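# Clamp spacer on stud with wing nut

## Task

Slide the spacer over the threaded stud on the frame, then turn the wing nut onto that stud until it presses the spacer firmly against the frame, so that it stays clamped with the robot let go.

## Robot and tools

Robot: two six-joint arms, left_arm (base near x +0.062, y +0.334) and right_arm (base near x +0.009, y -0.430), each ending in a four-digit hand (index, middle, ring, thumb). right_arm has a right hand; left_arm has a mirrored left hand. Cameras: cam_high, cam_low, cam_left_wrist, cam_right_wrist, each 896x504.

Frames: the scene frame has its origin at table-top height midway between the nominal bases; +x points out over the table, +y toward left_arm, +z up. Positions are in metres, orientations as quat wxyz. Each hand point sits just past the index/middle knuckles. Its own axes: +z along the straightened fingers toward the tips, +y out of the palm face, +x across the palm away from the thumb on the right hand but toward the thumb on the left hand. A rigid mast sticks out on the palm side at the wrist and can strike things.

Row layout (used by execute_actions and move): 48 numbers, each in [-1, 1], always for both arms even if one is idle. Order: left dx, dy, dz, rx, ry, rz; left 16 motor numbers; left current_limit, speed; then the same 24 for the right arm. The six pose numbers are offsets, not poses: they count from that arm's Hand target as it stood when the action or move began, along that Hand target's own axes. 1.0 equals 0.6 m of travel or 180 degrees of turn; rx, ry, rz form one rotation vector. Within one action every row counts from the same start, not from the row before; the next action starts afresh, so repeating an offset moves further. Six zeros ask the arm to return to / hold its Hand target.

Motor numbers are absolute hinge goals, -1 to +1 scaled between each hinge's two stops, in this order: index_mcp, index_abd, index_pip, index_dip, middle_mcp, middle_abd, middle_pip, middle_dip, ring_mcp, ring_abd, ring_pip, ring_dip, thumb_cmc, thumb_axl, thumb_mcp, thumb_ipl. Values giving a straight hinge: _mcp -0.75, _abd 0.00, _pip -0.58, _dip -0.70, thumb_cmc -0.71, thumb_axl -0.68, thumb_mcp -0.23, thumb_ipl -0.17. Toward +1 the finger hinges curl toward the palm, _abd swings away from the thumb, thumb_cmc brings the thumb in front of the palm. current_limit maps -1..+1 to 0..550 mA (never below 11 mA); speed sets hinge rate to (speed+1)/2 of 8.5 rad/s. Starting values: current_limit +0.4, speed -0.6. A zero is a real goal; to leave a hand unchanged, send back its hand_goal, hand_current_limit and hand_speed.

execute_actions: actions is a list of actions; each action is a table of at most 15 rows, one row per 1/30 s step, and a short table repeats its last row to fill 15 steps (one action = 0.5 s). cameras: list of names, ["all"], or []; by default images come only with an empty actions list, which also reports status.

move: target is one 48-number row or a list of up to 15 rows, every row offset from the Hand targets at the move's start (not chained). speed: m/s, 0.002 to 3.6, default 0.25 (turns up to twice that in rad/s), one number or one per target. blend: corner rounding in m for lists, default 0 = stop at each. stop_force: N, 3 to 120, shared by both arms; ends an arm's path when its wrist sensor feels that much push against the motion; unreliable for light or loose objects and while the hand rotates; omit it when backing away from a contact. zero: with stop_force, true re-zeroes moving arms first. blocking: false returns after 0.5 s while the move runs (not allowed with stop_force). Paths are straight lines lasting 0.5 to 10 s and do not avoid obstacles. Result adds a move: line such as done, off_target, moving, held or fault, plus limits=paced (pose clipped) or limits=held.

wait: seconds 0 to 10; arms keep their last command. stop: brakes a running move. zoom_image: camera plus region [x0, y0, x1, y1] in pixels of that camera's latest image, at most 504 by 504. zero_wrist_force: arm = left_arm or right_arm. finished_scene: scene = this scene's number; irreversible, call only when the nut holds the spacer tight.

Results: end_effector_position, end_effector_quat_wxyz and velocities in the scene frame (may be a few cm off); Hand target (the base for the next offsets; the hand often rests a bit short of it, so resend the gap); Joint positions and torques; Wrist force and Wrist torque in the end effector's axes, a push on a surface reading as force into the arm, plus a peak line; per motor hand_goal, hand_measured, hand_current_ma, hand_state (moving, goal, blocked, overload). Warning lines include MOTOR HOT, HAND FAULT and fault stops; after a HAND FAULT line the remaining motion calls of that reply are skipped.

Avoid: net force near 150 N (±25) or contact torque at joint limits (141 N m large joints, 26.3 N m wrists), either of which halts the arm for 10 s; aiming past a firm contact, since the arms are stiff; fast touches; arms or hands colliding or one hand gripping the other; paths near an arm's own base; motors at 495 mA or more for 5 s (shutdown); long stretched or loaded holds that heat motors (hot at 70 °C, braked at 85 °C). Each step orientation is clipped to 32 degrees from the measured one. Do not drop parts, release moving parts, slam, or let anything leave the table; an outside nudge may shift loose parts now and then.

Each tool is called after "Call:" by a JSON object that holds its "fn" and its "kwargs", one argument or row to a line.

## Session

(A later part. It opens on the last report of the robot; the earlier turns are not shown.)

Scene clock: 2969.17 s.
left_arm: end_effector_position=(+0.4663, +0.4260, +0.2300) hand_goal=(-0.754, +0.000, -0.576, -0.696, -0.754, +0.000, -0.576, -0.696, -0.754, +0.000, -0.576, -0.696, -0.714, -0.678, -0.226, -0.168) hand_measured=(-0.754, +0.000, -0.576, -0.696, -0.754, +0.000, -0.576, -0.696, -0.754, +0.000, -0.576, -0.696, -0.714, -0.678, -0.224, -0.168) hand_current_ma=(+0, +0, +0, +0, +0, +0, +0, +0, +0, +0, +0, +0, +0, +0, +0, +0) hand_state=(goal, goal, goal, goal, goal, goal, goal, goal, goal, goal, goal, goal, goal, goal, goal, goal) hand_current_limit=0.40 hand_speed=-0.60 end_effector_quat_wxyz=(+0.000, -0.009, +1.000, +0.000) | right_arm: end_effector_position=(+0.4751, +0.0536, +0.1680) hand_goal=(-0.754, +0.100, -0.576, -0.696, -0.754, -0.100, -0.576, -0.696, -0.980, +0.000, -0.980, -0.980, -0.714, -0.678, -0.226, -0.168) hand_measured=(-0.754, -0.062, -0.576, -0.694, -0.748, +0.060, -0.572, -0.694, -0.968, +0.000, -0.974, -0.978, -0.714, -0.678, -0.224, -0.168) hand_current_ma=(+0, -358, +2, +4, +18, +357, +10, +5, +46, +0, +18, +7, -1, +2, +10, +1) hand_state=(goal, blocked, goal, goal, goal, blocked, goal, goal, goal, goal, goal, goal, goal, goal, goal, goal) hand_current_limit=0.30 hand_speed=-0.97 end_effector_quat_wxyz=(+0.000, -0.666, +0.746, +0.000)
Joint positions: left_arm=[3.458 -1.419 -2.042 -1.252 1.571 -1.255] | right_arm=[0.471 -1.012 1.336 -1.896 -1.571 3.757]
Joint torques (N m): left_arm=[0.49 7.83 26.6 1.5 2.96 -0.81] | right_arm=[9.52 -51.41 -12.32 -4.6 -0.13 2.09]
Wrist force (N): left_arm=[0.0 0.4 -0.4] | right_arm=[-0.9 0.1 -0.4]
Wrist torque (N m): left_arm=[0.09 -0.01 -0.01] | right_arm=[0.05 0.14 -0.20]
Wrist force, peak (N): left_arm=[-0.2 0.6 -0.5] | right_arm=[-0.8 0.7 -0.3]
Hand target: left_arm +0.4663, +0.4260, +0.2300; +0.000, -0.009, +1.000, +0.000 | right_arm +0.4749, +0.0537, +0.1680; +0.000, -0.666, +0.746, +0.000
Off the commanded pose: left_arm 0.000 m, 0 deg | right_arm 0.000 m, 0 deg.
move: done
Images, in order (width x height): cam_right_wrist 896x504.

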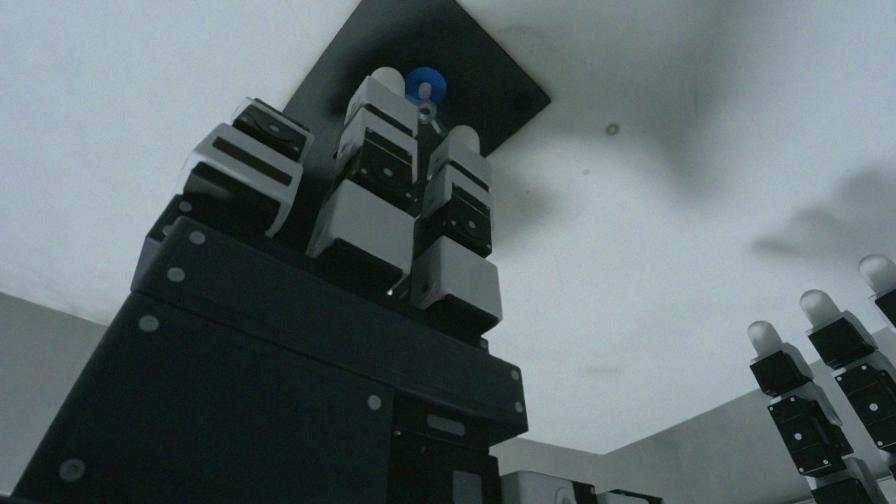

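Call:
{"fn": "move", "kwargs": {
  "target": [
    [0,0,0,0,0,0,-0.754,0,-0.576,-0.696,-0.754,0,-0.576,-0.696,-0.754,0,-0.576,-0.696,0.571,-0.678,-0.226,-0.168,0.4,-0.6, 0,0,0,0,0,0, -0.754,0.1,-0.576,-0.696,-0.754,-0.1,-0.576,-0.696,-0.98,0,-0.98,-0.98,0.571,-0.678,-0.226,-0.168,0.3,-0.9]
  ],
  "speed": 0.1
}}

Call:
{"fn": "move", "kwargs": {
  "target": [
    [-0.33,0,0.0,0,0,0,-0.754,0,-0.576,-0.696,-0.754,0,-0.576,-0.696,-0.754,0,-0.576,-0.696,0.571,-0.678,-0.226,-0.168,0.4,-0.6, 0,0,0,0,0,0, -0.754,0.1,-0.576,-0.696,-0.754,-0.1,-0.576,-0.696,-0.98,0,-0.98,-0.98,0.571,-0.678,-0.226,-0.168,0.3,-0.9]
  ],
  "speed": 0.15,
  "cameras": ["cam_left_wrist","cam_low"]
}}

Scene clock: 3032.17 s.
left_arm: end_effector_position=(+0.4663, +0.4260, +0.2300) hand_goal=(-0.754, +0.000, -0.576, -0.696, -0.754, +0.000, -0.576, -0.696, -0.754, +0.000, -0.576, -0.696, +0.570, -0.678, -0.226, -0.168) hand_measured=(-0.754, +0.000, -0.576, -0.696, -0.754, +0.000, -0.576, -0.696, -0.754, +0.000, -0.576, -0.696, +0.568, -0.678, -0.224, -0.168) hand_current_ma=(+0, +0, +0, +0, +0, +0, +0, +0, +0, +0, +0, +0, +0, +0, +0, +0) hand_state=(goal, goal, goal, goal, goal, goal, goal, goal, goal, goal, goal, goal, goal, goal, goal, goal) hand_current_limit=0.40 hand_speed=-0.60 end_effector_quat_wxyz=(+0.000, -0.009, +1.000, +0.000) | right_arm: end_effector_position=(+0.4749, +0.0537, +0.1680) hand_goal=(-0.754, +0.100, -0.576, -0.696, -0.754, -0.100, -0.576, -0.696, -0.980, +0.000, -0.980, -0.980, +0.570, -0.678, -0.226, -0.168) hand_measured=(-0.754, -0.062, -0.576, -0.694, -0.748, +0.060, -0.572, -0.694, -0.968, +0.000, -0.974, -0.978, +0.568, -0.678, -0.224, -0.168) hand_current_ma=(+0, -357, +2, +4, +18, +357, +10, +5, +46, +0, +18, +7, -7, +2, +10, +1) hand_state=(goal, blocked, goal, goal, goal, blocked, goal, goal, goal, goal, goal, goal, goal, goal, goal, goal) hand_current_limit=0.30 hand_speed=-0.90 end_effector_quat_wxyz=(+0.000, -0.666, +0.746, +0.000)
Joint positions: left_arm=[3.458 -1.419 -2.042 -1.252 1.571 -1.255] | right_arm=[0.471 -1.012 1.337 -1.896 -1.571 3.757]
Joint torques (N m): left_arm=[0.93 7.78 25.84 1.57 2.87 -0.92] | right_arm=[10.37 -50.99 -11.15 -4.49 -1.22 2.03]
Wrist force (N): left_arm=[0.0 0.4 -0.6] | right_arm=[-0.4 0.5 -0.3]
Wrist torque (N m): left_arm=[0.17 0.04 -0.01] | right_arm=[0.13 0.03 -0.16]
Wrist force, peak (N): left_arm=[-0.1 0.8 -0.5] | right_arm=[-1.0 0.4 0.1]
Hand target: left_arm +0.4663, +0.4260, +0.2300; +0.000, -0.009, +1.000, +0.000 | right_arm +0.4749, +0.0537, +0.1680; +0.000, -0.666, +0.746, +0.000
Off the commanded pose: left_arm 0.000 m, 0 deg | right_arm 0.000 m, 0 deg.
move: done

Scene clock: 3034.20 s.
left_arm: end_effector_position=(+0.6642, +0.4295, +0.2300) hand_goal=(-0.754, +0.000, -0.576, -0.696, -0.754, +0.000, -0.576, -0.696, -0.754, +0.000, -0.576, -0.696, +0.570, -0.678, -0.226, -0.168) hand_measured=(-0.754, +0.000, -0.576, -0.696, -0.754, +0.000, -0.576, -0.696, -0.754, +0.000, -0.576, -0.696, +0.568, -0.678, -0.224, -0.168) hand_current_ma=(+0, +0, +0, +0, +0, +0, +0, +0, +0, +0, +0, +0, +0, +0, +0, +0) hand_state=(goal, goal, goal, goal, goal, goal, goal, goal, goal, goal, goal, goal, goal, goal, goal, goal) hand_current_limit=0.40 hand_speed=-0.60 end_effector_quat_wxyz=(+0.000, -0.009, +1.000, +0.000) | right_arm: end_effector_position=(+0.4749, +0.0537, +0.1680) hand_goal=(-0.754, +0.100, -0.576, -0.696, -0.754, -0.100, -0.576, -0.696, -0.980, +0.000, -0.980, -0.980, +0.570, -0.678, -0.226, -0.168) hand_measured=(-0.754, -0.062, -0.576, -0.694, -0.748, +0.060, -0.572, -0.694, -0.968, +0.000, -0.974, -0.978, +0.568, -0.678, -0.224, -0.168) hand_current_ma=(+0, -357, +2, +4, +18, +357, +10, +5, +46, +0, +18, +7, -7, +2, +10, +1) hand_state=(goal, blocked, goal, goal, goal, blocked, goal, goal, goal, goal, goal, goal, goal, goal, goal, goal) hand_current_limit=0.30 hand_speed=-0.90 end_effector_quat_wxyz=(+0.000, -0.666, +0.746, +0.000)
Joint positions: left_arm=[3.356 -1.894 -1.52 -1.298 1.571 -1.356] | right_arm=[0.471 -1.012 1.337 -1.896 -1.571 3.757]
Joint torques (N m): left_arm=[-7.63 28.74 27.63 1.46 3.17 -2.35] | right_arm=[10 -51.16 -11.67 -4.48 -1.16 2.07]
Wrist force (N): left_arm=[0.0 0.2 -0.3] | right_arm=[-0.6 0.2 -0.3]
Wrist torque (N m): left_arm=[0.16 -0.01 0.02] | right_arm=[0.11 0.05 -0.18]
Wrist force, peak (N): left_arm=[0.9 0.3 -0.5] | right_arm=[-0.8 0.7 -0.5]
Hand target: left_arm +0.6643, +0.4295, +0.2300; +0.000, -0.009, +1.000, +0.000 | right_arm +0.4749, +0.0537, +0.1680; +0.000, -0.666, +0.746, +0.000
Off the commanded pose: left_arm 0.000 m, 0 deg | right_arm 0.000 m, 0 deg.
move: done
Images, in order (width x height): cam_low 896x504, cam_left_wrist 896x504.

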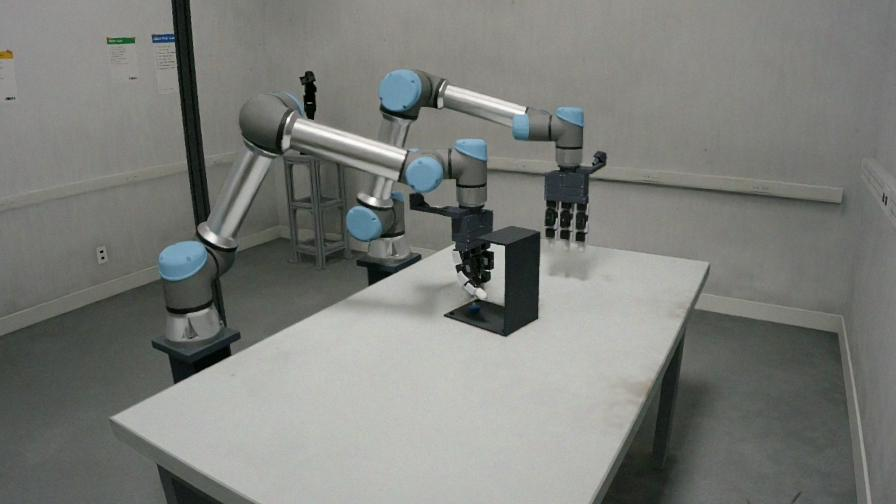

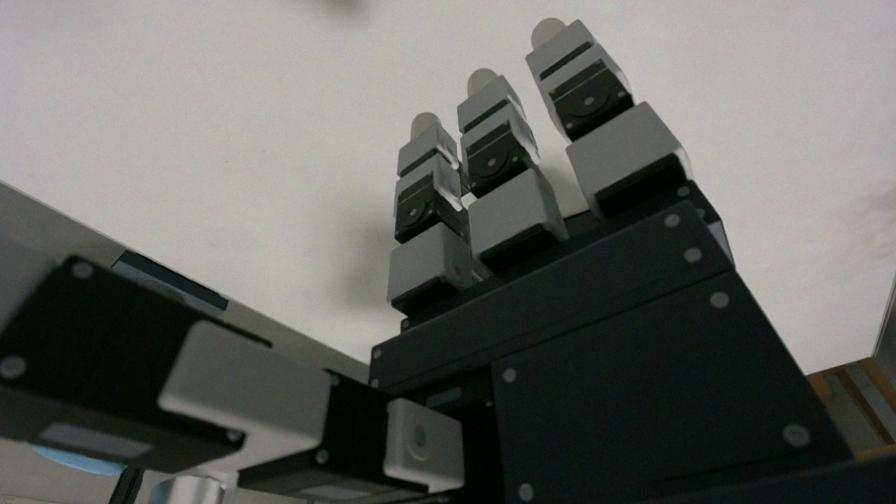

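Call:
{"fn": "wait", "kwargs": {
  "seconds": 0,
  "cameras": ["cam_right_wrist"]
}}

Call:
{"fn": "zoom_image", "kwargs": {
  "camera": "cam_right_wrist",
  "region": [360, 55, 430, 115]
}}

Call:
{"fn": "zoom_image", "kwargs": {
  "camera": "cam_right_wrist",
  "region": [430, 110, 500, 170]
}}

Call:
{"fn": "zoom_image", "kwargs": {
  "camera": "cam_right_wrist",
  "region": [410, 80, 450, 130]
}}

Scene clock: 3116.33 s.
left_arm: end_effector_position=(+0.6643, +0.4295, +0.2300) hand_goal=(-0.754, +0.000, -0.576, -0.696, -0.754, +0.000, -0.576, -0.696, -0.754, +0.000, -0.576, -0.696, +0.570, -0.678, -0.226, -0.168) hand_measured=(-0.754, +0.000, -0.576, -0.696, -0.754, +0.000, -0.576, -0.696, -0.754, +0.000, -0.576, -0.696, +0.568, -0.678, -0.224, -0.168) hand_current_ma=(+0, +0, +0, +0, +0, +0, +0, +0, +0, +0, +0, +0, +0, +0, +0, +0) hand_state=(goal, goal, goal, goal, goal, goal, goal, goal, goal, goal, goal, goal, goal, goal, goal, goal) hand_current_limit=0.40 hand_speed=-0.60 end_effector_quat_wxyz=(+0.000, -0.009, +1.000, +0.000) | right_arm: end_effector_position=(+0.4749, +0.0537, +0.1680) hand_goal=(-0.754, +0.100, -0.576, -0.696, -0.754, -0.100, -0.576, -0.696, -0.980, +0.000, -0.980, -0.980, +0.570, -0.678, -0.226, -0.168) hand_measured=(-0.754, -0.062, -0.576, -0.694, -0.748, +0.060, -0.572, -0.694, -0.968, +0.000, -0.974, -0.978, +0.568, -0.678, -0.224, -0.168) hand_current_ma=(+0, -357, +2, +4, +18, +357, +10, +5, +46, +0, +18, +7, -7, +2, +10, +1) hand_state=(goal, blocked, goal, goal, goal, blocked, goal, goal, goal, goal, goal, goal, goal, goal, goal, goal) hand_current_limit=0.30 hand_speed=-0.90 end_effector_quat_wxyz=(+0.000, -0.666, +0.746, +0.000)
Joint positions: left_arm=[3.356 -1.895 -1.52 -1.298 1.571 -1.357] | right_arm=[0.471 -1.012 1.337 -1.896 -1.571 3.757]
Joint torques (N m): left_arm=[-7.93 27.78 27.55 1.25 3.2 -2.33] | right_arm=[9.98 -50.84 -12.21 -4.36 -1.07 1.9]
Wrist force (N): left_arm=[-0.1 0.0 -0.1] | right_arm=[-0.6 0.2 -0.3]
Wrist torque (N m): left_arm=[0.12 0.02 0.01] | right_arm=[0.10 0.05 -0.18]
Wrist force, peak (N): left_arm=[-0.1 0.3 -0.4] | right_arm=[-0.8 0.2 -0.8]
Hand target: left_arm +0.6643, +0.4295, +0.2300; +0.000, -0.009, +1.000, +0.000 | right_arm +0.4749, +0.0537, +0.1680; +0.000, -0.666, +0.746, +0.000
Off the commanded pose: left_arm 0.000 m, 0 deg | right_arm 0.000 m, 0 deg.
Images, in order (width x height): cam_right_wrist 896x504.

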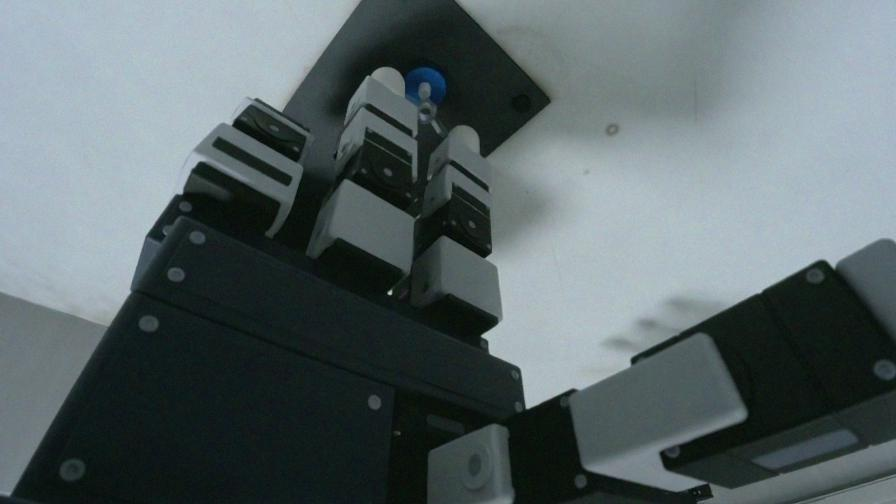

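Scaled by 7.200.

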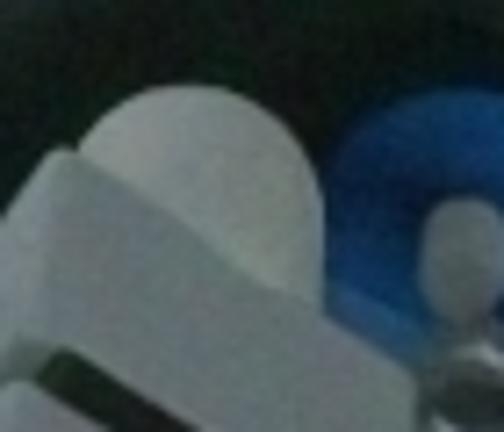

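Scaled by 7.200.

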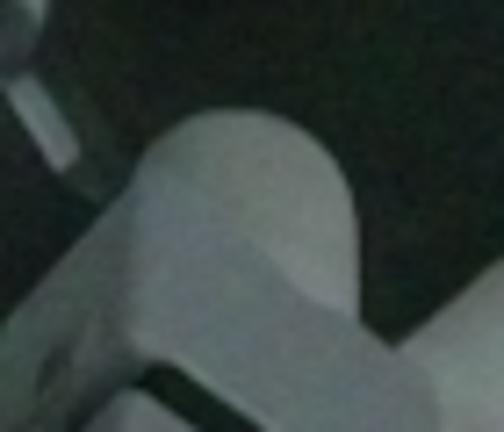

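Scaled by 10.080.

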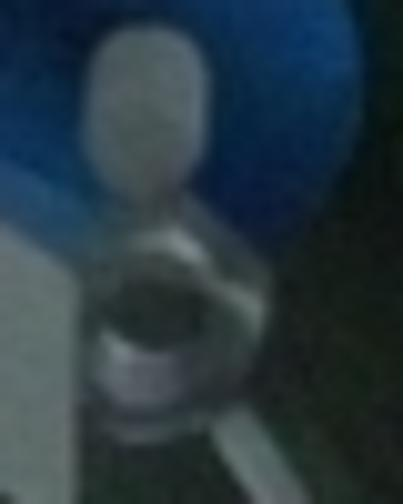

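Call:
{"fn": "move", "kwargs": {
  "target": [
    [0,0,0,0,0,0,-0.754,0,-0.576,-0.696,-0.754,0,-0.576,-0.696,-0.754,0,-0.576,-0.696,0.571,-0.678,-0.226,-0.168,0.4,-0.6, 0.0005,0.002,0,0,0,0, -0.754,0.1,-0.576,-0.696,-0.754,-0.1,-0.576,-0.696,-0.98,0,-0.98,-0.98,0.571,-0.678,-0.226,-0.168,0.3,-0.97],
    [0,0,0,0,0,0,-0.754,0,-0.576,-0.696,-0.754,0,-0.576,-0.696,-0.754,0,-0.576,-0.696,0.571,-0.678,-0.226,-0.168,0.4,-0.6, 0.0005,0.002,0.0225,0,0,0, -0.754,0.1,-0.576,-0.696,-0.754,-0.1,-0.576,-0.696,-0.98,0,-0.98,-0.98,0.571,-0.678,-0.226,-0.168,0.3,-0.97]
  ],
  "speed": 0.015,
  "stop_force": 3,
  "cameras": ["cam_right_wrist"]
}}

Call:
{"fn": "zoom_image", "kwargs": {
  "camera": "cam_right_wrist",
  "region": [400, 80, 450, 140]
}}

Scene clock: 3149.20 s.
left_arm: end_effector_position=(+0.6643, +0.4295, +0.2300) hand_goal=(-0.754, +0.000, -0.576, -0.696, -0.754, +0.000, -0.576, -0.696, -0.754, +0.000, -0.576, -0.696, +0.570, -0.678, -0.226, -0.168) hand_measured=(-0.754, +0.000, -0.576, -0.696, -0.754, +0.000, -0.576, -0.696, -0.754, +0.000, -0.576, -0.696, +0.568, -0.678, -0.224, -0.168) hand_current_ma=(+0, +0, +0, +0, +0, +0, +0, +0, +0, +0, +0, +0, +0, +0, +0, +0) hand_state=(goal, goal, goal, goal, goal, goal, goal, goal, goal, goal, goal, goal, goal, goal, goal, goal) hand_current_limit=0.40 hand_speed=-0.60 end_effector_quat_wxyz=(+0.000, -0.009, +1.000, +0.000) | right_arm: end_effector_position=(+0.4736, +0.0536, +0.1545) hand_goal=(-0.754, +0.100, -0.576, -0.696, -0.754, -0.100, -0.576, -0.696, -0.980, +0.000, -0.980, -0.980, +0.570, -0.678, -0.226, -0.168) hand_measured=(-0.754, -0.062, -0.576, -0.694, -0.748, +0.060, -0.572, -0.694, -0.968, +0.000, -0.974, -0.978, +0.568, -0.678, -0.224, -0.168) hand_current_ma=(+0, -357, +2, +4, +18, +357, +10, +5, +46, +0, +18, +7, -7, +2, +10, +1) hand_state=(goal, blocked, goal, goal, goal, blocked, goal, goal, goal, goal, goal, goal, goal, goal, goal, goal) hand_current_limit=0.30 hand_speed=-0.97 end_effector_quat_wxyz=(+0.000, -0.666, +0.746, +0.000)
Joint positions: left_arm=[3.356 -1.895 -1.52 -1.298 1.571 -1.357] | right_arm=[0.472 -1.003 1.359 -1.927 -1.571 3.758]
Joint torques (N m): left_arm=[-7.86 27.95 27.8 1.34 3.32 -2.25] | right_arm=[9.6 -37.91 -11.11 -4.42 -0.77 1.95]
Wrist force (N): left_arm=[-0.1 -0.1 -0.3] | right_arm=[-0.5 0.4 -0.4]
Wrist torque (N m): left_arm=[0.12 0.01 0.01] | right_arm=[0.14 0.03 -0.15]
Wrist force, peak (N): left_arm=[0.3 -0.1 -0.5] | right_arm=[-1.0 0.4 -0.5]
Hand target: left_arm +0.6643, +0.4295, +0.2300; +0.000, -0.009, +1.000, +0.000 | right_arm +0.4736, +0.0536, +0.1545; +0.000, -0.666, +0.746, +0.000
Off the commanded pose: left_arm 0.000 m, 0 deg | right_arm 0.000 m, 0 deg.
move: done
Images, in order (width x height): cam_right_wrist 896x504.

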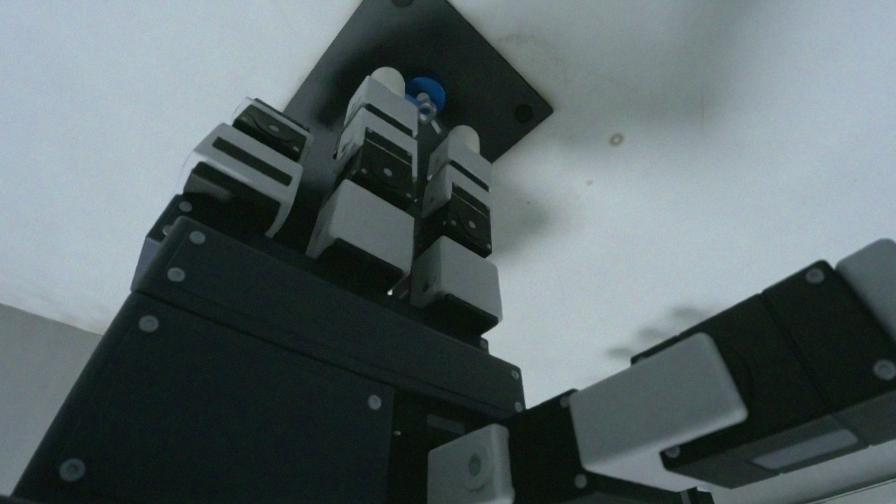

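Scaled by 8.400.

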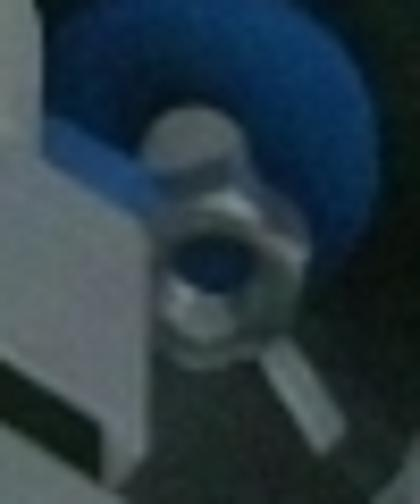

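Call:
{"fn": "move", "kwargs": {
  "target": [
    [0,0,0,0,0,0,-0.754,0,-0.576,-0.696,-0.754,0,-0.576,-0.696,-0.754,0,-0.576,-0.696,0.571,-0.678,-0.226,-0.168,0.4,-0.6, 0.0022,0.0018,0,0,0,0, -0.754,0.1,-0.576,-0.696,-0.754,-0.1,-0.576,-0.696,-0.98,0,-0.98,-0.98,0.571,-0.678,-0.226,-0.168,0.3,-0.97]
  ],
  "speed": 0.005,
  "stop_force": 3,
  "cameras": ["cam_right_wrist"]
}}

Call:
{"fn": "zoom_image", "kwargs": {
  "camera": "cam_right_wrist",
  "region": [400, 80, 450, 140]
}}

Scene clock: 3164.77 s.
left_arm: end_effector_position=(+0.6643, +0.4295, +0.2300) hand_goal=(-0.754, +0.000, -0.576, -0.696, -0.754, +0.000, -0.576, -0.696, -0.754, +0.000, -0.576, -0.696, +0.570, -0.678, -0.226, -0.168) hand_measured=(-0.754, +0.000, -0.576, -0.696, -0.754, +0.000, -0.576, -0.696, -0.754, +0.000, -0.576, -0.696, +0.568, -0.678, -0.224, -0.168) hand_current_ma=(+0, +0, +0, +0, +0, +0, +0, +0, +0, +0, +0, +0, +0, +0, +0, +0) hand_state=(goal, goal, goal, goal, goal, goal, goal, goal, goal, goal, goal, goal, goal, goal, goal, goal) hand_current_limit=0.40 hand_speed=-0.60 end_effector_quat_wxyz=(+0.000, -0.009, +1.000, +0.000) | right_arm: end_effector_position=(+0.4724, +0.0524, +0.1545) hand_goal=(-0.754, +0.100, -0.576, -0.696, -0.754, -0.100, -0.576, -0.696, -0.980, +0.000, -0.980, -0.980, +0.570, -0.678, -0.226, -0.168) hand_measured=(-0.754, -0.062, -0.576, -0.694, -0.748, +0.060, -0.572, -0.694, -0.968, +0.000, -0.974, -0.978, +0.568, -0.678, -0.224, -0.168) hand_current_ma=(+0, -358, +2, +4, +18, +357, +10, +5, +46, +0, +18, +7, -7, +2, +10, +1) hand_state=(goal, blocked, goal, goal, goal, blocked, goal, goal, goal, goal, goal, goal, goal, goal, goal, goal) hand_current_limit=0.30 hand_speed=-0.97 end_effector_quat_wxyz=(+0.000, -0.666, +0.746, +0.000)
Joint positions: left_arm=[3.356 -1.895 -1.52 -1.298 1.571 -1.357] | right_arm=[0.471 -1.007 1.366 -1.929 -1.571 3.757]
Joint torques (N m): left_arm=[-8.44 28.16 27.73 1.32 3.14 -2.3] | right_arm=[-11.29 -51.01 -11.18 -4.39 1.68 -2.02]
Wrist force (N): left_arm=[-0.1 0.0 -0.1] | right_arm=[-0.4 0.2 -0.3]
Wrist torque (N m): left_arm=[0.11 0.01 0.02] | right_arm=[0.10 0.02 -0.07]
Wrist force, peak (N): left_arm=[-0.4 0.1 -0.5] | right_arm=[-1.0 0.6 -0.2]
Hand target: left_arm +0.6643, +0.4295, +0.2300; +0.000, -0.009, +1.000, +0.000 | right_arm +0.4724, +0.0524, +0.1545; +0.000, -0.666, +0.746, +0.000
Off the commanded pose: left_arm 0.000 m, 0 deg | right_arm 0.000 m, 0 deg.
move: done
Images, in order (width x height): cam_right_wrist 896x504.

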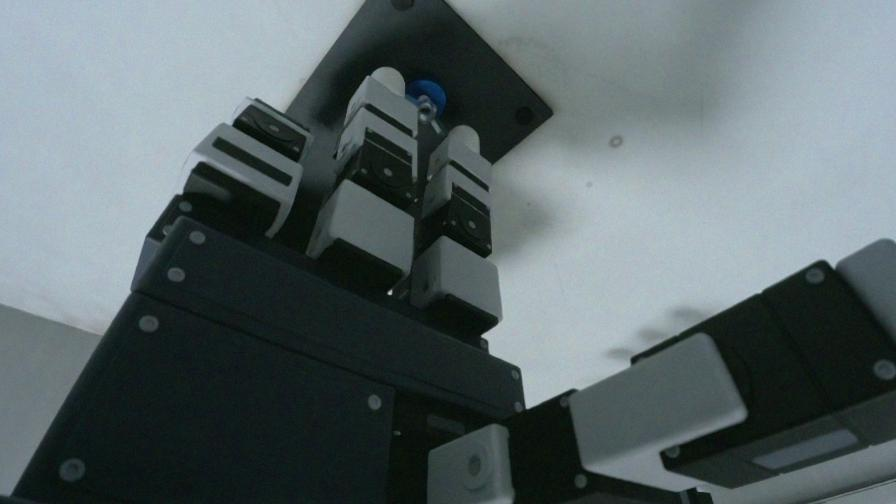

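Scaled by 8.400.

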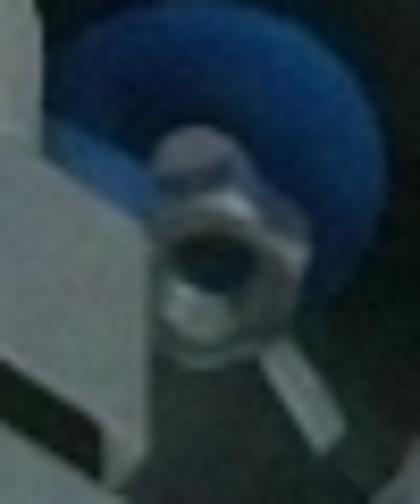

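Call:
{"fn": "move", "kwargs": {
  "target": [
    [0,0,0,0,0,0,-0.754,0,-0.576,-0.696,-0.754,0,-0.576,-0.696,-0.754,0,-0.576,-0.696,0.571,-0.678,-0.226,-0.168,0.4,-0.6, 0,0,0.0025,0,0,0, -0.754,0.1,-0.576,-0.696,-0.754,-0.1,-0.576,-0.696,-0.98,0,-0.98,-0.98,0.571,-0.678,-0.226,-0.168,0.3,-0.97]
  ],
  "speed": 0.003,
  "stop_force": 3,
  "cameras": ["cam_right_wrist"]
}}

Call:
{"fn": "zoom_image", "kwargs": {
  "camera": "cam_right_wrist",
  "region": [400, 80, 450, 140]
}}

Scene clock: 3173.47 s.
left_arm: end_effector_position=(+0.6643, +0.4295, +0.2300) hand_goal=(-0.754, +0.000, -0.576, -0.696, -0.754, +0.000, -0.576, -0.696, -0.754, +0.000, -0.576, -0.696, +0.570, -0.678, -0.226, -0.168) hand_measured=(-0.754, +0.000, -0.576, -0.696, -0.754, +0.000, -0.576, -0.696, -0.754, +0.000, -0.576, -0.696, +0.568, -0.678, -0.224, -0.168) hand_current_ma=(+0, +0, +0, +0, +0, +0, +0, +0, +0, +0, +0, +0, +0, +0, +0, +0) hand_state=(goal, goal, goal, goal, goal, goal, goal, goal, goal, goal, goal, goal, goal, goal, goal, goal) hand_current_limit=0.40 hand_speed=-0.60 end_effector_quat_wxyz=(+0.000, -0.009, +1.000, +0.000) | right_arm: end_effector_position=(+0.4724, +0.0524, +0.1530) hand_goal=(-0.754, +0.100, -0.576, -0.696, -0.754, -0.100, -0.576, -0.696, -0.980, +0.000, -0.980, -0.980, +0.570, -0.678, -0.226, -0.168) hand_measured=(-0.754, -0.062, -0.576, -0.694, -0.748, +0.060, -0.572, -0.694, -0.968, +0.000, -0.974, -0.978, +0.568, -0.678, -0.224, -0.168) hand_current_ma=(+0, -357, +2, +4, +18, +357, +10, +5, +46, +0, +18, +7, -7, +2, +10, +1) hand_state=(goal, blocked, goal, goal, goal, blocked, goal, goal, goal, goal, goal, goal, goal, goal, goal, goal) hand_current_limit=0.30 hand_speed=-0.97 end_effector_quat_wxyz=(+0.000, -0.666, +0.746, +0.000)
Joint positions: left_arm=[3.356 -1.895 -1.52 -1.298 1.571 -1.357] | right_arm=[0.471 -1.006 1.368 -1.933 -1.571 3.757]
Joint torques (N m): left_arm=[-7.91 28.42 27.52 1.46 3.21 -2.19] | right_arm=[-10.81 -37.7 -11 -4.35 1.7 -2.16]
Wrist force (N): left_arm=[-0.1 0.3 -0.4] | right_arm=[-0.7 0.3 -0.2]
Wrist torque (N m): left_arm=[0.18 0.01 0.00] | right_arm=[0.10 0.06 -0.10]
Wrist force, peak (N): left_arm=[-0.2 0.3 -0.4] | right_arm=[-0.8 0.6 -0.3]
Hand target: left_arm +0.6643, +0.4295, +0.2300; +0.000, -0.009, +1.000, +0.000 | right_arm +0.4724, +0.0524, +0.1530; +0.000, -0.666, +0.746, +0.000
Off the commanded pose: left_arm 0.000 m, 0 deg | right_arm 0.000 m, 0 deg.
move: done
Images, in order (width x height): cam_right_wrist 896x504.

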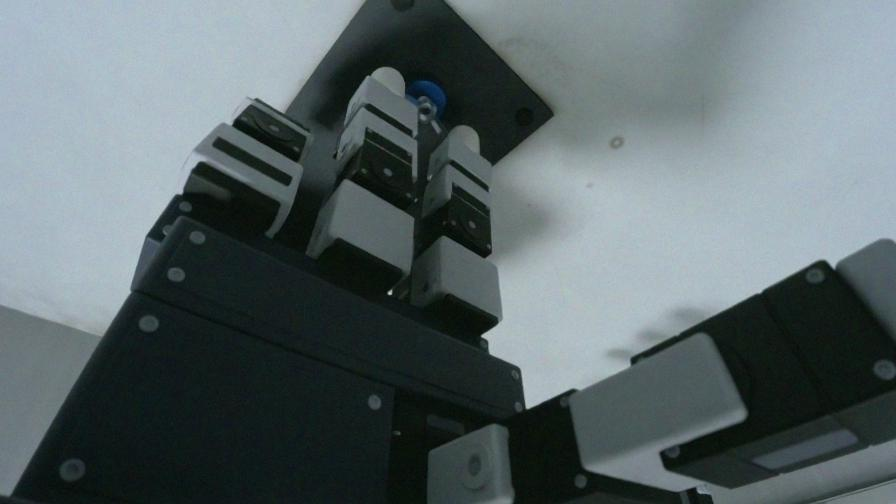

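Scaled by 8.400.

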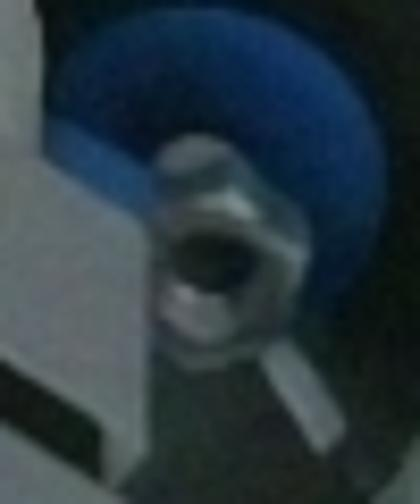

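Call:
{"fn": "zero_wrist_force", "kwargs": {
  "arm": "right_arm"
}}

Call:
{"fn": "move", "kwargs": {
  "target": [
    [0,0,0,0,0,0,-0.754,0,-0.576,-0.696,-0.754,0,-0.576,-0.696,-0.754,0,-0.576,-0.696,0.571,-0.678,-0.226,-0.168,0.4,-0.6, 0,0,0.0008,0,0,0, -0.754,0.1,-0.576,-0.696,-0.754,-0.1,-0.576,-0.696,-0.98,0,-0.98,-0.98,0.571,-0.678,-0.226,-0.168,0.3,-0.97]
  ],
  "speed": 0.003,
  "stop_force": 3
}}

Call:
{"fn": "move", "kwargs": {
  "target": [
    [0,0,0,0,0,0,-0.754,0,-0.576,-0.696,-0.754,0,-0.576,-0.696,-0.754,0,-0.576,-0.696,0.571,-0.678,-0.226,-0.168,0.4,-0.6, 0,0,0.0008,0,0,0, -0.754,0.1,-0.576,-0.696,-0.754,-0.1,-0.576,-0.696,-0.98,0,-0.98,-0.98,0.571,-0.678,-0.226,-0.168,0.3,-0.97]
  ],
  "speed": 0.003,
  "stop_force": 3
}}

Wrist force sensor zeroed.

Scene clock: 3187.53 s.
left_arm: end_effector_position=(+0.6643, +0.4295, +0.2300) hand_goal=(-0.754, +0.000, -0.576, -0.696, -0.754, +0.000, -0.576, -0.696, -0.754, +0.000, -0.576, -0.696, +0.570, -0.678, -0.226, -0.168) hand_measured=(-0.754, +0.000, -0.576, -0.696, -0.754, +0.000, -0.576, -0.696, -0.754, +0.000, -0.576, -0.696, +0.568, -0.678, -0.224, -0.168) hand_current_ma=(+0, +0, +0, +0, +0, +0, +0, +0, +0, +0, +0, +0, +0, +0, +0, +0) hand_state=(goal, goal, goal, goal, goal, goal, goal, goal, goal, goal, goal, goal, goal, goal, goal, goal) hand_current_limit=0.40 hand_speed=-0.60 end_effector_quat_wxyz=(+0.000, -0.009, +1.000, +0.000) | right_arm: end_effector_position=(+0.4724, +0.0524, +0.1525) hand_goal=(-0.754, +0.100, -0.576, -0.696, -0.754, -0.100, -0.576, -0.696, -0.980, +0.000, -0.980, -0.980, +0.570, -0.678, -0.226, -0.168) hand_measured=(-0.754, -0.062, -0.576, -0.694, -0.748, +0.060, -0.572, -0.694, -0.968, +0.000, -0.974, -0.978, +0.568, -0.678, -0.224, -0.168) hand_current_ma=(-2, -357, +1, +3, +18, +357, +10, +5, +46, +0, +18, +7, -7, +2, +10, +1) hand_state=(goal, blocked, goal, goal, goal, blocked, goal, goal, goal, goal, goal, goal, goal, goal, goal, goal) hand_current_limit=0.30 hand_speed=-0.97 end_effector_quat_wxyz=(+0.000, -0.666, +0.746, +0.000)
Joint positions: left_arm=[3.356 -1.895 -1.52 -1.298 1.571 -1.357] | right_arm=[0.471 -1.005 1.368 -1.934 -1.571 3.757]
Joint torques (N m): left_arm=[-7.74 27.75 27.05 1.41 3.2 -2.1] | right_arm=[-11.32 -37.81 -10.97 -4.44 1.6 -2.02]
Wrist force (N, zeroed by zero_wrist_force on right_arm): left_arm=[0.0 0.1 -0.3] | right_arm=[0.2 0.0 0.0]
Wrist torque (N m, zeroed by zero_wrist_force on right_arm): left_arm=[0.15 0.00 0.02] | right_arm=[0.02 -0.02 0.02]
Wrist force, peak (N, zeroed by zero_wrist_force on right_arm): left_arm=[-0.1 0.1 -0.5] | right_arm=[0.3 0.0 -0.5]
Hand target: left_arm +0.6643, +0.4295, +0.2300; +0.000, -0.009, +1.000, +0.000 | right_arm +0.4724, +0.0524, +0.1525; +0.000, -0.666, +0.746, +0.000
Off the commanded pose: left_arm 0.000 m, 0 deg | right_arm 0.000 m, 0 deg.
move: done

Scene clock: 3188.67 s.
left_arm: end_effector_position=(+0.6643, +0.4295, +0.2300) hand_goal=(-0.754, +0.000, -0.576, -0.696, -0.754, +0.000, -0.576, -0.696, -0.754, +0.000, -0.576, -0.696, +0.570, -0.678, -0.226, -0.168) hand_measured=(-0.754, +0.000, -0.576, -0.696, -0.754, +0.000, -0.576, -0.696, -0.754, +0.000, -0.576, -0.696, +0.568, -0.678, -0.224, -0.168) hand_current_ma=(+0, +0, +0, +0, +0, +0, +0, +0, +0, +0, +0, +0, +0, +0, +0, +0) hand_state=(goal, goal, goal, goal, goal, goal, goal, goal, goal, goal, goal, goal, goal, goal, goal, goal) hand_current_limit=0.40 hand_speed=-0.60 end_effector_quat_wxyz=(+0.000, -0.009, +1.000, +0.000) | right_arm: end_effector_position=(+0.4724, +0.0524, +0.1520) hand_goal=(-0.754, +0.100, -0.576, -0.696, -0.754, -0.100, -0.576, -0.696, -0.980, +0.000, -0.980, -0.980, +0.570, -0.678, -0.226, -0.168) hand_measured=(-0.754, +0.092, -0.576, -0.694, -0.748, -0.094, -0.572, -0.694, -0.968, +0.000, -0.974, -0.978, +0.568, -0.678, -0.224, -0.168) hand_current_ma=(-2, -24, +0, +3, +18, +18, +10, +5, +46, +0, +18, +7, -7, +2, +10, +1) hand_state=(goal, goal, goal, goal, goal, goal, goal, goal, goal, goal, goal, goal, goal, goal, goal, goal) hand_current_limit=0.30 hand_speed=-0.97 end_effector_quat_wxyz=(+0.000, -0.666, +0.746, +0.000)
Joint positions: left_arm=[3.356 -1.895 -1.52 -1.298 1.571 -1.357] | right_arm=[0.471 -1.005 1.369 -1.935 -1.571 3.757]
Joint torques (N m): left_arm=[-8.28 28.56 27.53 1.4 3.17 -2.22] | right_arm=[-10.9 -37.24 -11.23 -4.44 1.6 -2.04]
Wrist force (N, zeroed by zero_wrist_force on right_arm): left_arm=[0.0 -0.2 -0.3] | right_arm=[-0.3 0.0 -0.3]
Wrist torque (N m, zeroed by zero_wrist_force on right_arm): left_arm=[0.10 0.00 0.02] | right_arm=[0.03 0.04 -0.02]
Wrist force, peak (N, zeroed by zero_wrist_force on right_arm): left_arm=[-0.1 0.0 -0.5] | right_arm=[0.5 0.3 -0.6]
Hand target: left_arm +0.6643, +0.4295, +0.2300; +0.000, -0.009, +1.000, +0.000 | right_arm +0.4724, +0.0524, +0.1520; +0.000, -0.666, +0.746, +0.000
Off the commanded pose: left_arm 0.000 m, 0 deg | right_arm 0.000 m, 0 deg.
move: done

Call:
{"fn": "wait", "kwargs": {
  "seconds": 0,
  "cameras": ["cam_right_wrist"]
}}

Call:
{"fn": "zoom_image", "kwargs": {
  "camera": "cam_right_wrist",
  "region": [340, 40, 500, 160]
}}

Scene clock: 3196.30 s.
left_arm: end_effector_position=(+0.6643, +0.4295, +0.2300) hand_goal=(-0.754, +0.000, -0.576, -0.696, -0.754, +0.000, -0.576, -0.696, -0.754, +0.000, -0.576, -0.696, +0.570, -0.678, -0.226, -0.168) hand_measured=(-0.754, +0.000, -0.576, -0.696, -0.754, +0.000, -0.576, -0.696, -0.754, +0.000, -0.576, -0.696, +0.568, -0.678, -0.224, -0.168) hand_current_ma=(+0, +0, +0, +0, +0, +0, +0, +0, +0, +0, +0, +0, +0, +0, +0, +0) hand_state=(goal, goal, goal, goal, goal, goal, goal, goal, goal, goal, goal, goal, goal, goal, goal, goal) hand_current_limit=0.40 hand_speed=-0.60 end_effector_quat_wxyz=(+0.000, -0.009, +1.000, +0.000) | right_arm: end_effector_position=(+0.4724, +0.0524, +0.1520) hand_goal=(-0.754, +0.100, -0.576, -0.696, -0.754, -0.100, -0.576, -0.696, -0.980, +0.000, -0.980, -0.980, +0.570, -0.678, -0.226, -0.168) hand_measured=(-0.754, +0.092, -0.576, -0.694, -0.748, -0.094, -0.572, -0.694, -0.968, +0.000, -0.974, -0.978, +0.568, -0.678, -0.224, -0.168) hand_current_ma=(-2, -24, +0, +3, +18, +18, +10, +5, +46, +0, +18, +7, -7, +2, +10, +1) hand_state=(goal, goal, goal, goal, goal, goal, goal, goal, goal, goal, goal, goal, goal, goal, goal, goal) hand_current_limit=0.30 hand_speed=-0.97 end_effector_quat_wxyz=(+0.000, -0.666, +0.746, +0.000)
Joint positions: left_arm=[3.356 -1.895 -1.52 -1.298 1.571 -1.357] | right_arm=[0.471 -1.005 1.369 -1.935 -1.571 3.757]
Joint torques (N m): left_arm=[-7.92 28.56 27.36 1.55 3.11 -2.14] | right_arm=[-10.41 -37.95 -10.98 -4.37 1.56 -2.03]
Wrist force (N, zeroed by zero_wrist_force on right_arm): left_arm=[-0.2 0.1 -0.2] | right_arm=[0.3 0.1 -0.2]
Wrist torque (N m, zeroed by zero_wrist_force on right_arm): left_arm=[0.13 0.03 0.00] | right_arm=[0.02 -0.04 0.03]
Wrist force, peak (N, zeroed by zero_wrist_force on right_arm): left_arm=[-0.2 0.0 -0.6] | right_arm=[0.1 0.2 -0.7]
Hand target: left_arm +0.6643, +0.4295, +0.2300; +0.000, -0.009, +1.000, +0.000 | right_arm +0.4724, +0.0524, +0.1520; +0.000, -0.666, +0.746, +0.000
Off the commanded pose: left_arm 0.000 m, 0 deg | right_arm 0.000 m, 0 deg.
Images, in order (width x height): cam_right_wrist 896x504.

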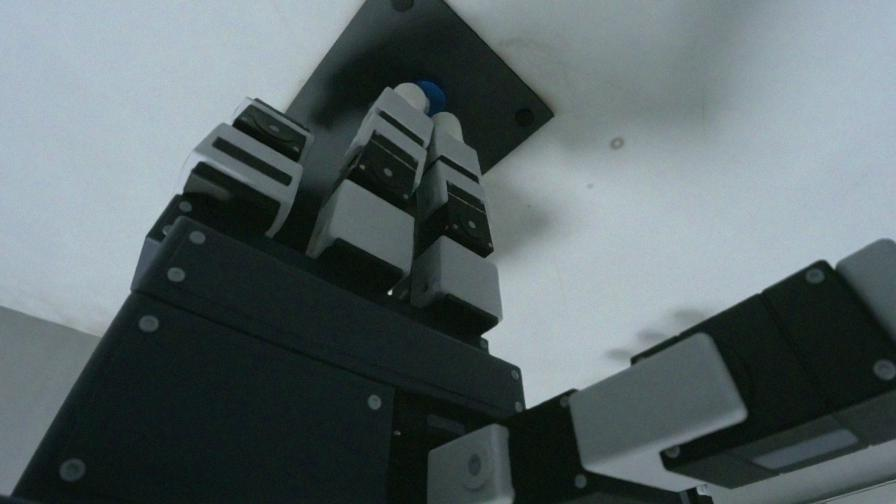

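Scaled by 3.150.

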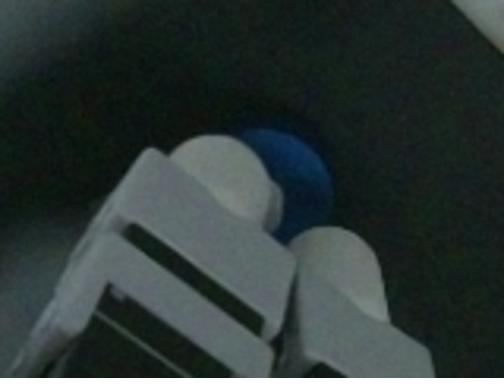

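Call:
{"fn": "move", "kwargs": {
  "target": [
    [0,0,0,0,0,0,-0.754,0,-0.576,-0.696,-0.754,0,-0.576,-0.696,-0.754,0,-0.576,-0.696,0.571,-0.678,-0.226,-0.168,0.4,-0.6, 0,0,-0.04,0,0,0, -0.754,0.08,-0.576,-0.696,-0.754,-0.08,-0.576,-0.696,-0.98,0,-0.98,-0.98,0.571,-0.678,-0.226,-0.168,0.3,-0.97],
    [0,0,0,0,0,0,-0.754,0,-0.576,-0.696,-0.754,0,-0.576,-0.696,-0.754,0,-0.576,-0.696,0.571,-0.678,-0.226,-0.168,0.4,-0.6, 0,0.05,-0.04,0,0,0, -0.754,0.08,-0.576,-0.696,-0.754,-0.08,-0.576,-0.696,-0.98,0,-0.98,-0.98,0.571,-0.678,-0.226,-0.168,0.3,-0.97]
  ],
  "speed": 0.03,
  "cameras": ["cam_right_wrist"]
}}

Call:
{"fn": "zoom_image", "kwargs": {
  "camera": "cam_right_wrist",
  "region": [340, 0, 560, 140]
}}

Scene clock: 3206.87 s.
left_arm: end_effector_position=(+0.6643, +0.4295, +0.2300) hand_goal=(-0.754, +0.000, -0.576, -0.696, -0.754, +0.000, -0.576, -0.696, -0.754, +0.000, -0.576, -0.696, +0.570, -0.678, -0.226, -0.168) hand_measured=(-0.754, +0.000, -0.576, -0.696, -0.754, +0.000, -0.576, -0.696, -0.754, +0.000, -0.576, -0.696, +0.568, -0.678, -0.224, -0.168) hand_current_ma=(+0, +0, +0, +0, +0, +0, +0, +0, +0, +0, +0, +0, +0, +0, +0, +0) hand_state=(goal, goal, goal, goal, goal, goal, goal, goal, goal, goal, goal, goal, goal, goal, goal, goal) hand_current_limit=0.40 hand_speed=-0.60 end_effector_quat_wxyz=(+0.000, -0.009, +1.000, +0.000) | right_arm: end_effector_position=(+0.4428, +0.0558, +0.1760) hand_goal=(-0.754, +0.080, -0.576, -0.696, -0.754, -0.080, -0.576, -0.696, -0.980, +0.000, -0.980, -0.980, +0.570, -0.678, -0.226, -0.168) hand_measured=(-0.754, +0.082, -0.576, -0.694, -0.750, -0.082, -0.572, -0.694, -0.968, +0.000, -0.974, -0.978, +0.568, -0.678, -0.224, -0.168) hand_current_ma=(-2, +6, +0, +3, +16, -6, +10, +5, +46, +0, +18, +7, -7, +2, +10, +1) hand_state=(goal, goal, goal, goal, goal, goal, goal, goal, goal, goal, goal, goal, goal, goal, goal, goal) hand_current_limit=0.30 hand_speed=-0.97 end_effector_quat_wxyz=(+0.000, -0.666, +0.746, +0.000)
Joint positions: left_arm=[3.356 -1.895 -1.52 -1.298 1.571 -1.357] | right_arm=[0.497 -1.071 1.409 -1.909 -1.571 3.783]
Joint torques (N m): left_arm=[-8.02 28.8 27.04 1.43 3.27 -2.11] | right_arm=[9.98 -49.2 -12.22 -4.47 -1.11 1.98]
Wrist force (N, zeroed by zero_wrist_force on right_arm): left_arm=[0.0 0.0 -0.2] | right_arm=[0.2 0.0 -0.4]
Wrist torque (N m, zeroed by zero_wrist_force on right_arm): left_arm=[0.13 0.00 0.02] | right_arm=[0.03 -0.01 -0.07]
Wrist force, peak (N, zeroed by zero_wrist_force on right_arm): left_arm=[0.0 0.2 -0.5] | right_arm=[0.1 -0.5 -0.5]
Hand target: left_arm +0.6643, +0.4295, +0.2300; +0.000, -0.009, +1.000, +0.000 | right_arm +0.4426, +0.0558, +0.1760; +0.000, -0.666, +0.746, +0.000
Off the commanded pose: left_arm 0.000 m, 0 deg | right_arm 0.000 m, 0 deg.
move: done
Images, in order (width x height): cam_right_wrist 896x504.

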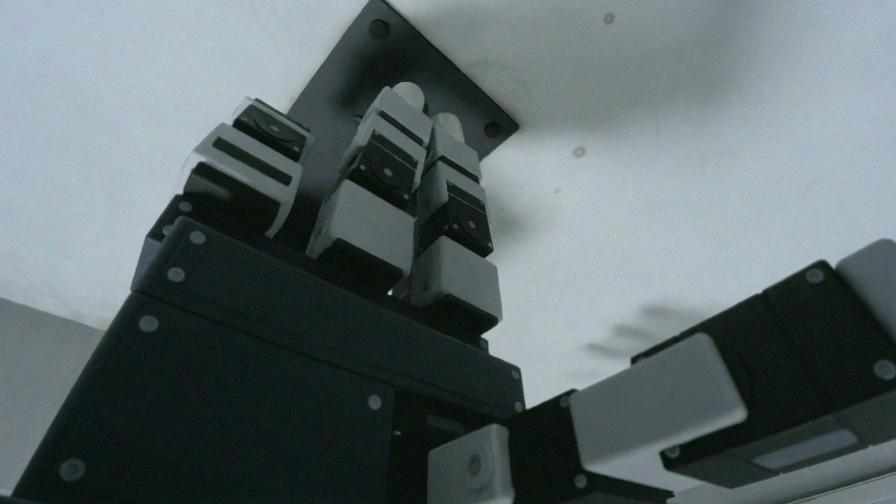

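Scaled by 2.291.

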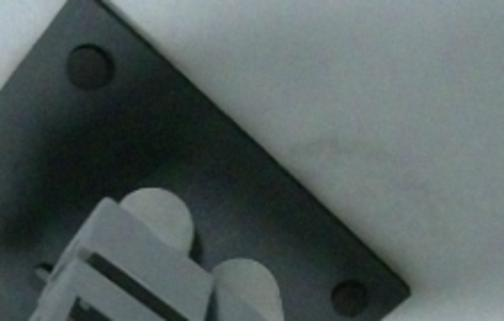

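Call:
{"fn": "move", "kwargs": {
  "target": [
    [0,0,0,0,0,0,-0.754,0,-0.576,-0.696,-0.754,0,-0.576,-0.696,-0.754,0,-0.576,-0.696,0.571,-0.678,-0.226,-0.168,0.4,-0.6, 0,-0.08,-0.01,0,0,0, -0.754,0.08,-0.576,-0.696,-0.754,-0.08,-0.576,-0.696,-0.98,0,-0.98,-0.98,0.571,-0.678,-0.226,-0.168,0.3,-0.97]
  ],
  "speed": 0.06,
  "cameras": ["cam_right_wrist"]
}}

Call:
{"fn": "zoom_image", "kwargs": {
  "camera": "cam_right_wrist",
  "region": [340, 0, 560, 140]
}}

Scene clock: 3220.10 s.
left_arm: end_effector_position=(+0.6643, +0.4295, +0.2300) hand_goal=(-0.754, +0.000, -0.576, -0.696, -0.754, +0.000, -0.576, -0.696, -0.754, +0.000, -0.576, -0.696, +0.570, -0.678, -0.226, -0.168) hand_measured=(-0.754, +0.000, -0.576, -0.696, -0.754, +0.000, -0.576, -0.696, -0.754, +0.000, -0.576, -0.696, +0.568, -0.678, -0.224, -0.168) hand_current_ma=(+0, +0, +0, +0, +0, +0, +0, +0, +0, +0, +0, +0, +0, +0, +0, +0) hand_state=(goal, goal, goal, goal, goal, goal, goal, goal, goal, goal, goal, goal, goal, goal, goal, goal) hand_current_limit=0.40 hand_speed=-0.60 end_effector_quat_wxyz=(+0.000, -0.009, +1.000, +0.000) | right_arm: end_effector_position=(+0.4902, +0.0504, +0.1820) hand_goal=(-0.754, +0.080, -0.576, -0.696, -0.754, -0.080, -0.576, -0.696, -0.980, +0.000, -0.980, -0.980, +0.570, -0.678, -0.226, -0.168) hand_measured=(-0.754, +0.082, -0.576, -0.694, -0.750, -0.082, -0.572, -0.694, -0.968, +0.000, -0.974, -0.978, +0.568, -0.678, -0.224, -0.168) hand_current_ma=(-2, +6, +0, +3, +16, -6, +10, +5, +46, +0, +18, +7, -6, +2, +10, +1) hand_state=(goal, goal, goal, goal, goal, goal, goal, goal, goal, goal, goal, goal, goal, goal, goal, goal) hand_current_limit=0.30 hand_speed=-0.97 end_effector_quat_wxyz=(+0.000, -0.666, +0.746, +0.000)
Joint positions: left_arm=[3.356 -1.895 -1.52 -1.298 1.571 -1.357] | right_arm=[0.457 -0.999 1.278 -1.85 -1.571 3.742]
Joint torques (N m): left_arm=[-7.47 27.98 27.21 1.56 3.15 -2.19] | right_arm=[-11.25 -38.31 -32.1 -0.26 1.71 -2.08]
Wrist force (N, zeroed by zero_wrist_force on right_arm): left_arm=[0.0 0.0 -0.2] | right_arm=[-0.2 -0.2 -0.2]
Wrist torque (N m, zeroed by zero_wrist_force on right_arm): left_arm=[0.13 0.01 0.02] | right_arm=[-0.01 0.02 0.02]
Wrist force, peak (N, zeroed by zero_wrist_force on right_arm): left_arm=[-0.4 0.2 -0.4] | right_arm=[0.2 -0.6 -0.4]
Hand target: left_arm +0.6643, +0.4295, +0.2300; +0.000, -0.009, +1.000, +0.000 | right_arm +0.4903, +0.0503, +0.1820; +0.000, -0.666, +0.746, +0.000
Off the commanded pose: left_arm 0.000 m, 0 deg | right_arm 0.000 m, 0 deg.
move: done
Images, in order (width x height): cam_right_wrist 896x504.

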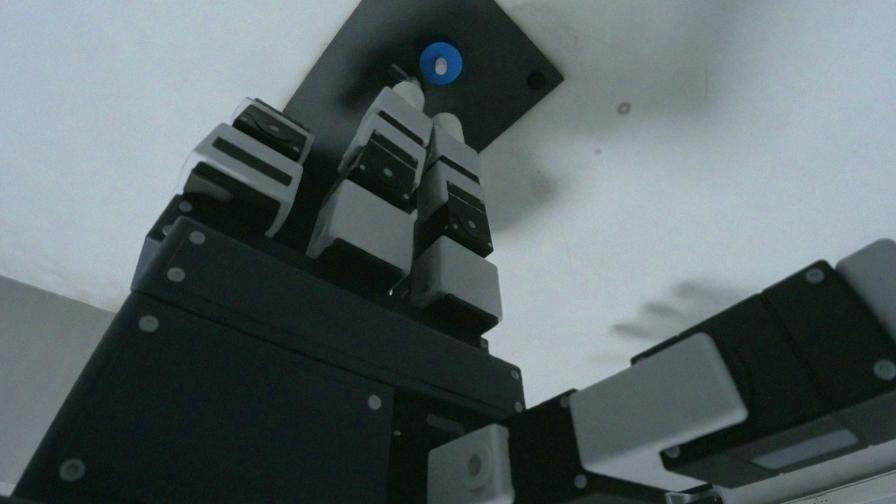

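Scaled by 2.291.

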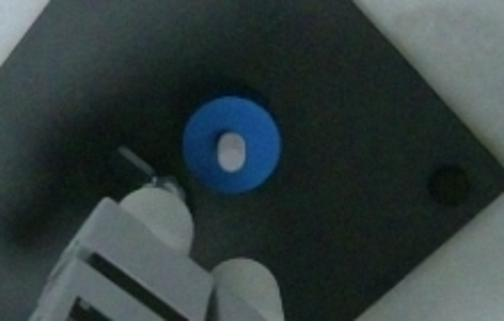

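Call:
{"fn": "move", "kwargs": {
  "target": [
    [0,0,0,0,0,0,-0.754,0,-0.576,-0.696,-0.754,0,-0.576,-0.696,-0.754,0,-0.576,-0.696,0.571,-0.678,-0.226,-0.168,0.4,-0.6, -0.055,0,0,0,0,0, -0.754,0.08,-0.576,-0.696,-0.754,-0.08,-0.576,-0.696,-0.98,0,-0.98,-0.98,0.571,-0.678,-0.226,-0.168,0.3,-0.97]
  ],
  "speed": 0.06,
  "cameras": ["cam_right_wrist"]
}}

Call:
{"fn": "zoom_image", "kwargs": {
  "camera": "cam_right_wrist",
  "region": [320, 0, 480, 110]
}}

Scene clock: 3231.30 s.
left_arm: end_effector_position=(+0.6643, +0.4295, +0.2300) hand_goal=(-0.754, +0.000, -0.576, -0.696, -0.754, +0.000, -0.576, -0.696, -0.754, +0.000, -0.576, -0.696, +0.570, -0.678, -0.226, -0.168) hand_measured=(-0.754, +0.000, -0.576, -0.696, -0.754, +0.000, -0.576, -0.696, -0.754, +0.000, -0.576, -0.696, +0.568, -0.678, -0.224, -0.168) hand_current_ma=(+0, +0, +0, +0, +0, +0, +0, +0, +0, +0, +0, +0, +0, +0, +0, +0) hand_state=(goal, goal, goal, goal, goal, goal, goal, goal, goal, goal, goal, goal, goal, goal, goal, goal) hand_current_limit=0.40 hand_speed=-0.60 end_effector_quat_wxyz=(+0.000, -0.009, +1.000, +0.000) | right_arm: end_effector_position=(+0.4940, +0.0830, +0.1820) hand_goal=(-0.754, +0.080, -0.576, -0.696, -0.754, -0.080, -0.576, -0.696, -0.980, +0.000, -0.980, -0.980, +0.570, -0.678, -0.226, -0.168) hand_measured=(-0.754, +0.082, -0.576, -0.694, -0.750, -0.082, -0.572, -0.694, -0.968, +0.000, -0.974, -0.978, +0.568, -0.678, -0.224, -0.168) hand_current_ma=(-2, +6, +0, +3, +16, -6, +9, +5, +46, +0, +18, +7, -6, +2, +10, +1) hand_state=(goal, goal, goal, goal, goal, goal, goal, goal, goal, goal, goal, goal, goal, goal, goal, goal) hand_current_limit=0.30 hand_speed=-0.97 end_effector_quat_wxyz=(+0.000, -0.666, +0.746, +0.000)
Joint positions: left_arm=[3.356 -1.895 -1.52 -1.298 1.571 -1.357] | right_arm=[0.494 -0.941 1.183 -1.813 -1.571 3.779]
Joint torques (N m): left_arm=[-7.36 28.45 27.2 1.5 3.12 -2.11] | right_arm=[10.29 -41.4 -32.8 -0.22 -0.63 2.05]
Wrist force (N, zeroed by zero_wrist_force on right_arm): left_arm=[0.1 0.3 -0.3] | right_arm=[0.1 0.0 0.1]
Wrist torque (N m, zeroed by zero_wrist_force on right_arm): left_arm=[0.17 -0.01 0.01] | right_arm=[0.00 -0.03 -0.06]
Wrist force, peak (N, zeroed by zero_wrist_force on right_arm): left_arm=[0.0 0.1 -0.6] | right_arm=[0.6 -0.2 0.0]
Hand target: left_arm +0.6643, +0.4295, +0.2300; +0.000, -0.009, +1.000, +0.000 | right_arm +0.4941, +0.0831, +0.1820; +0.000, -0.666, +0.746, +0.000
Off the commanded pose: left_arm 0.000 m, 0 deg | right_arm 0.000 m, 0 deg.
move: done
Images, in order (width x height): cam_right_wrist 896x504.

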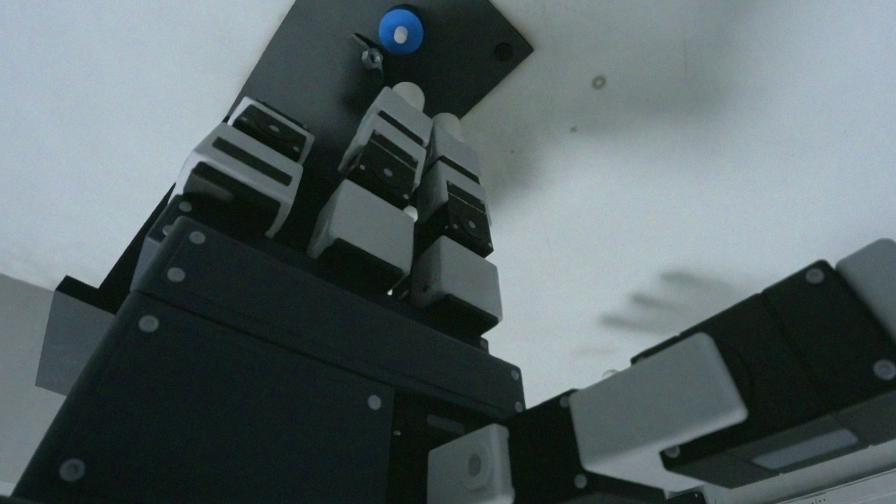

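Scaled by 3.150.

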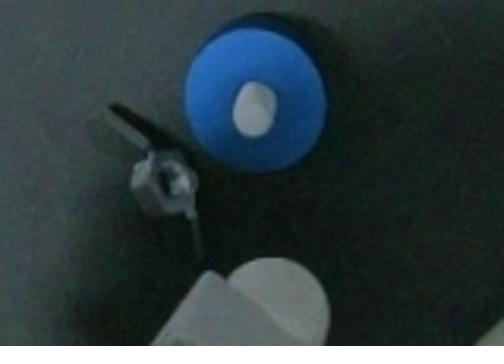

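Call:
{"fn": "zoom_image", "kwargs": {
  "camera": "cam_right_wrist",
  "region": [340, 25, 400, 90]
}}

Scaled by 7.754.

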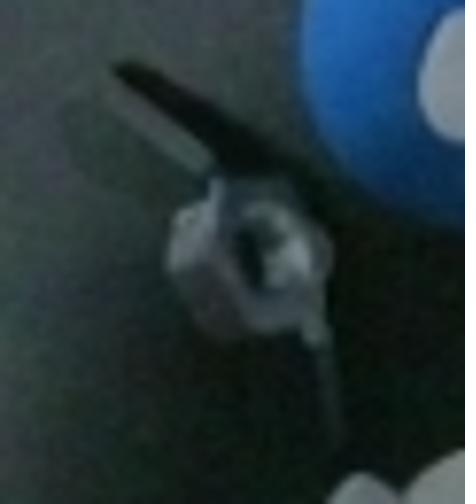

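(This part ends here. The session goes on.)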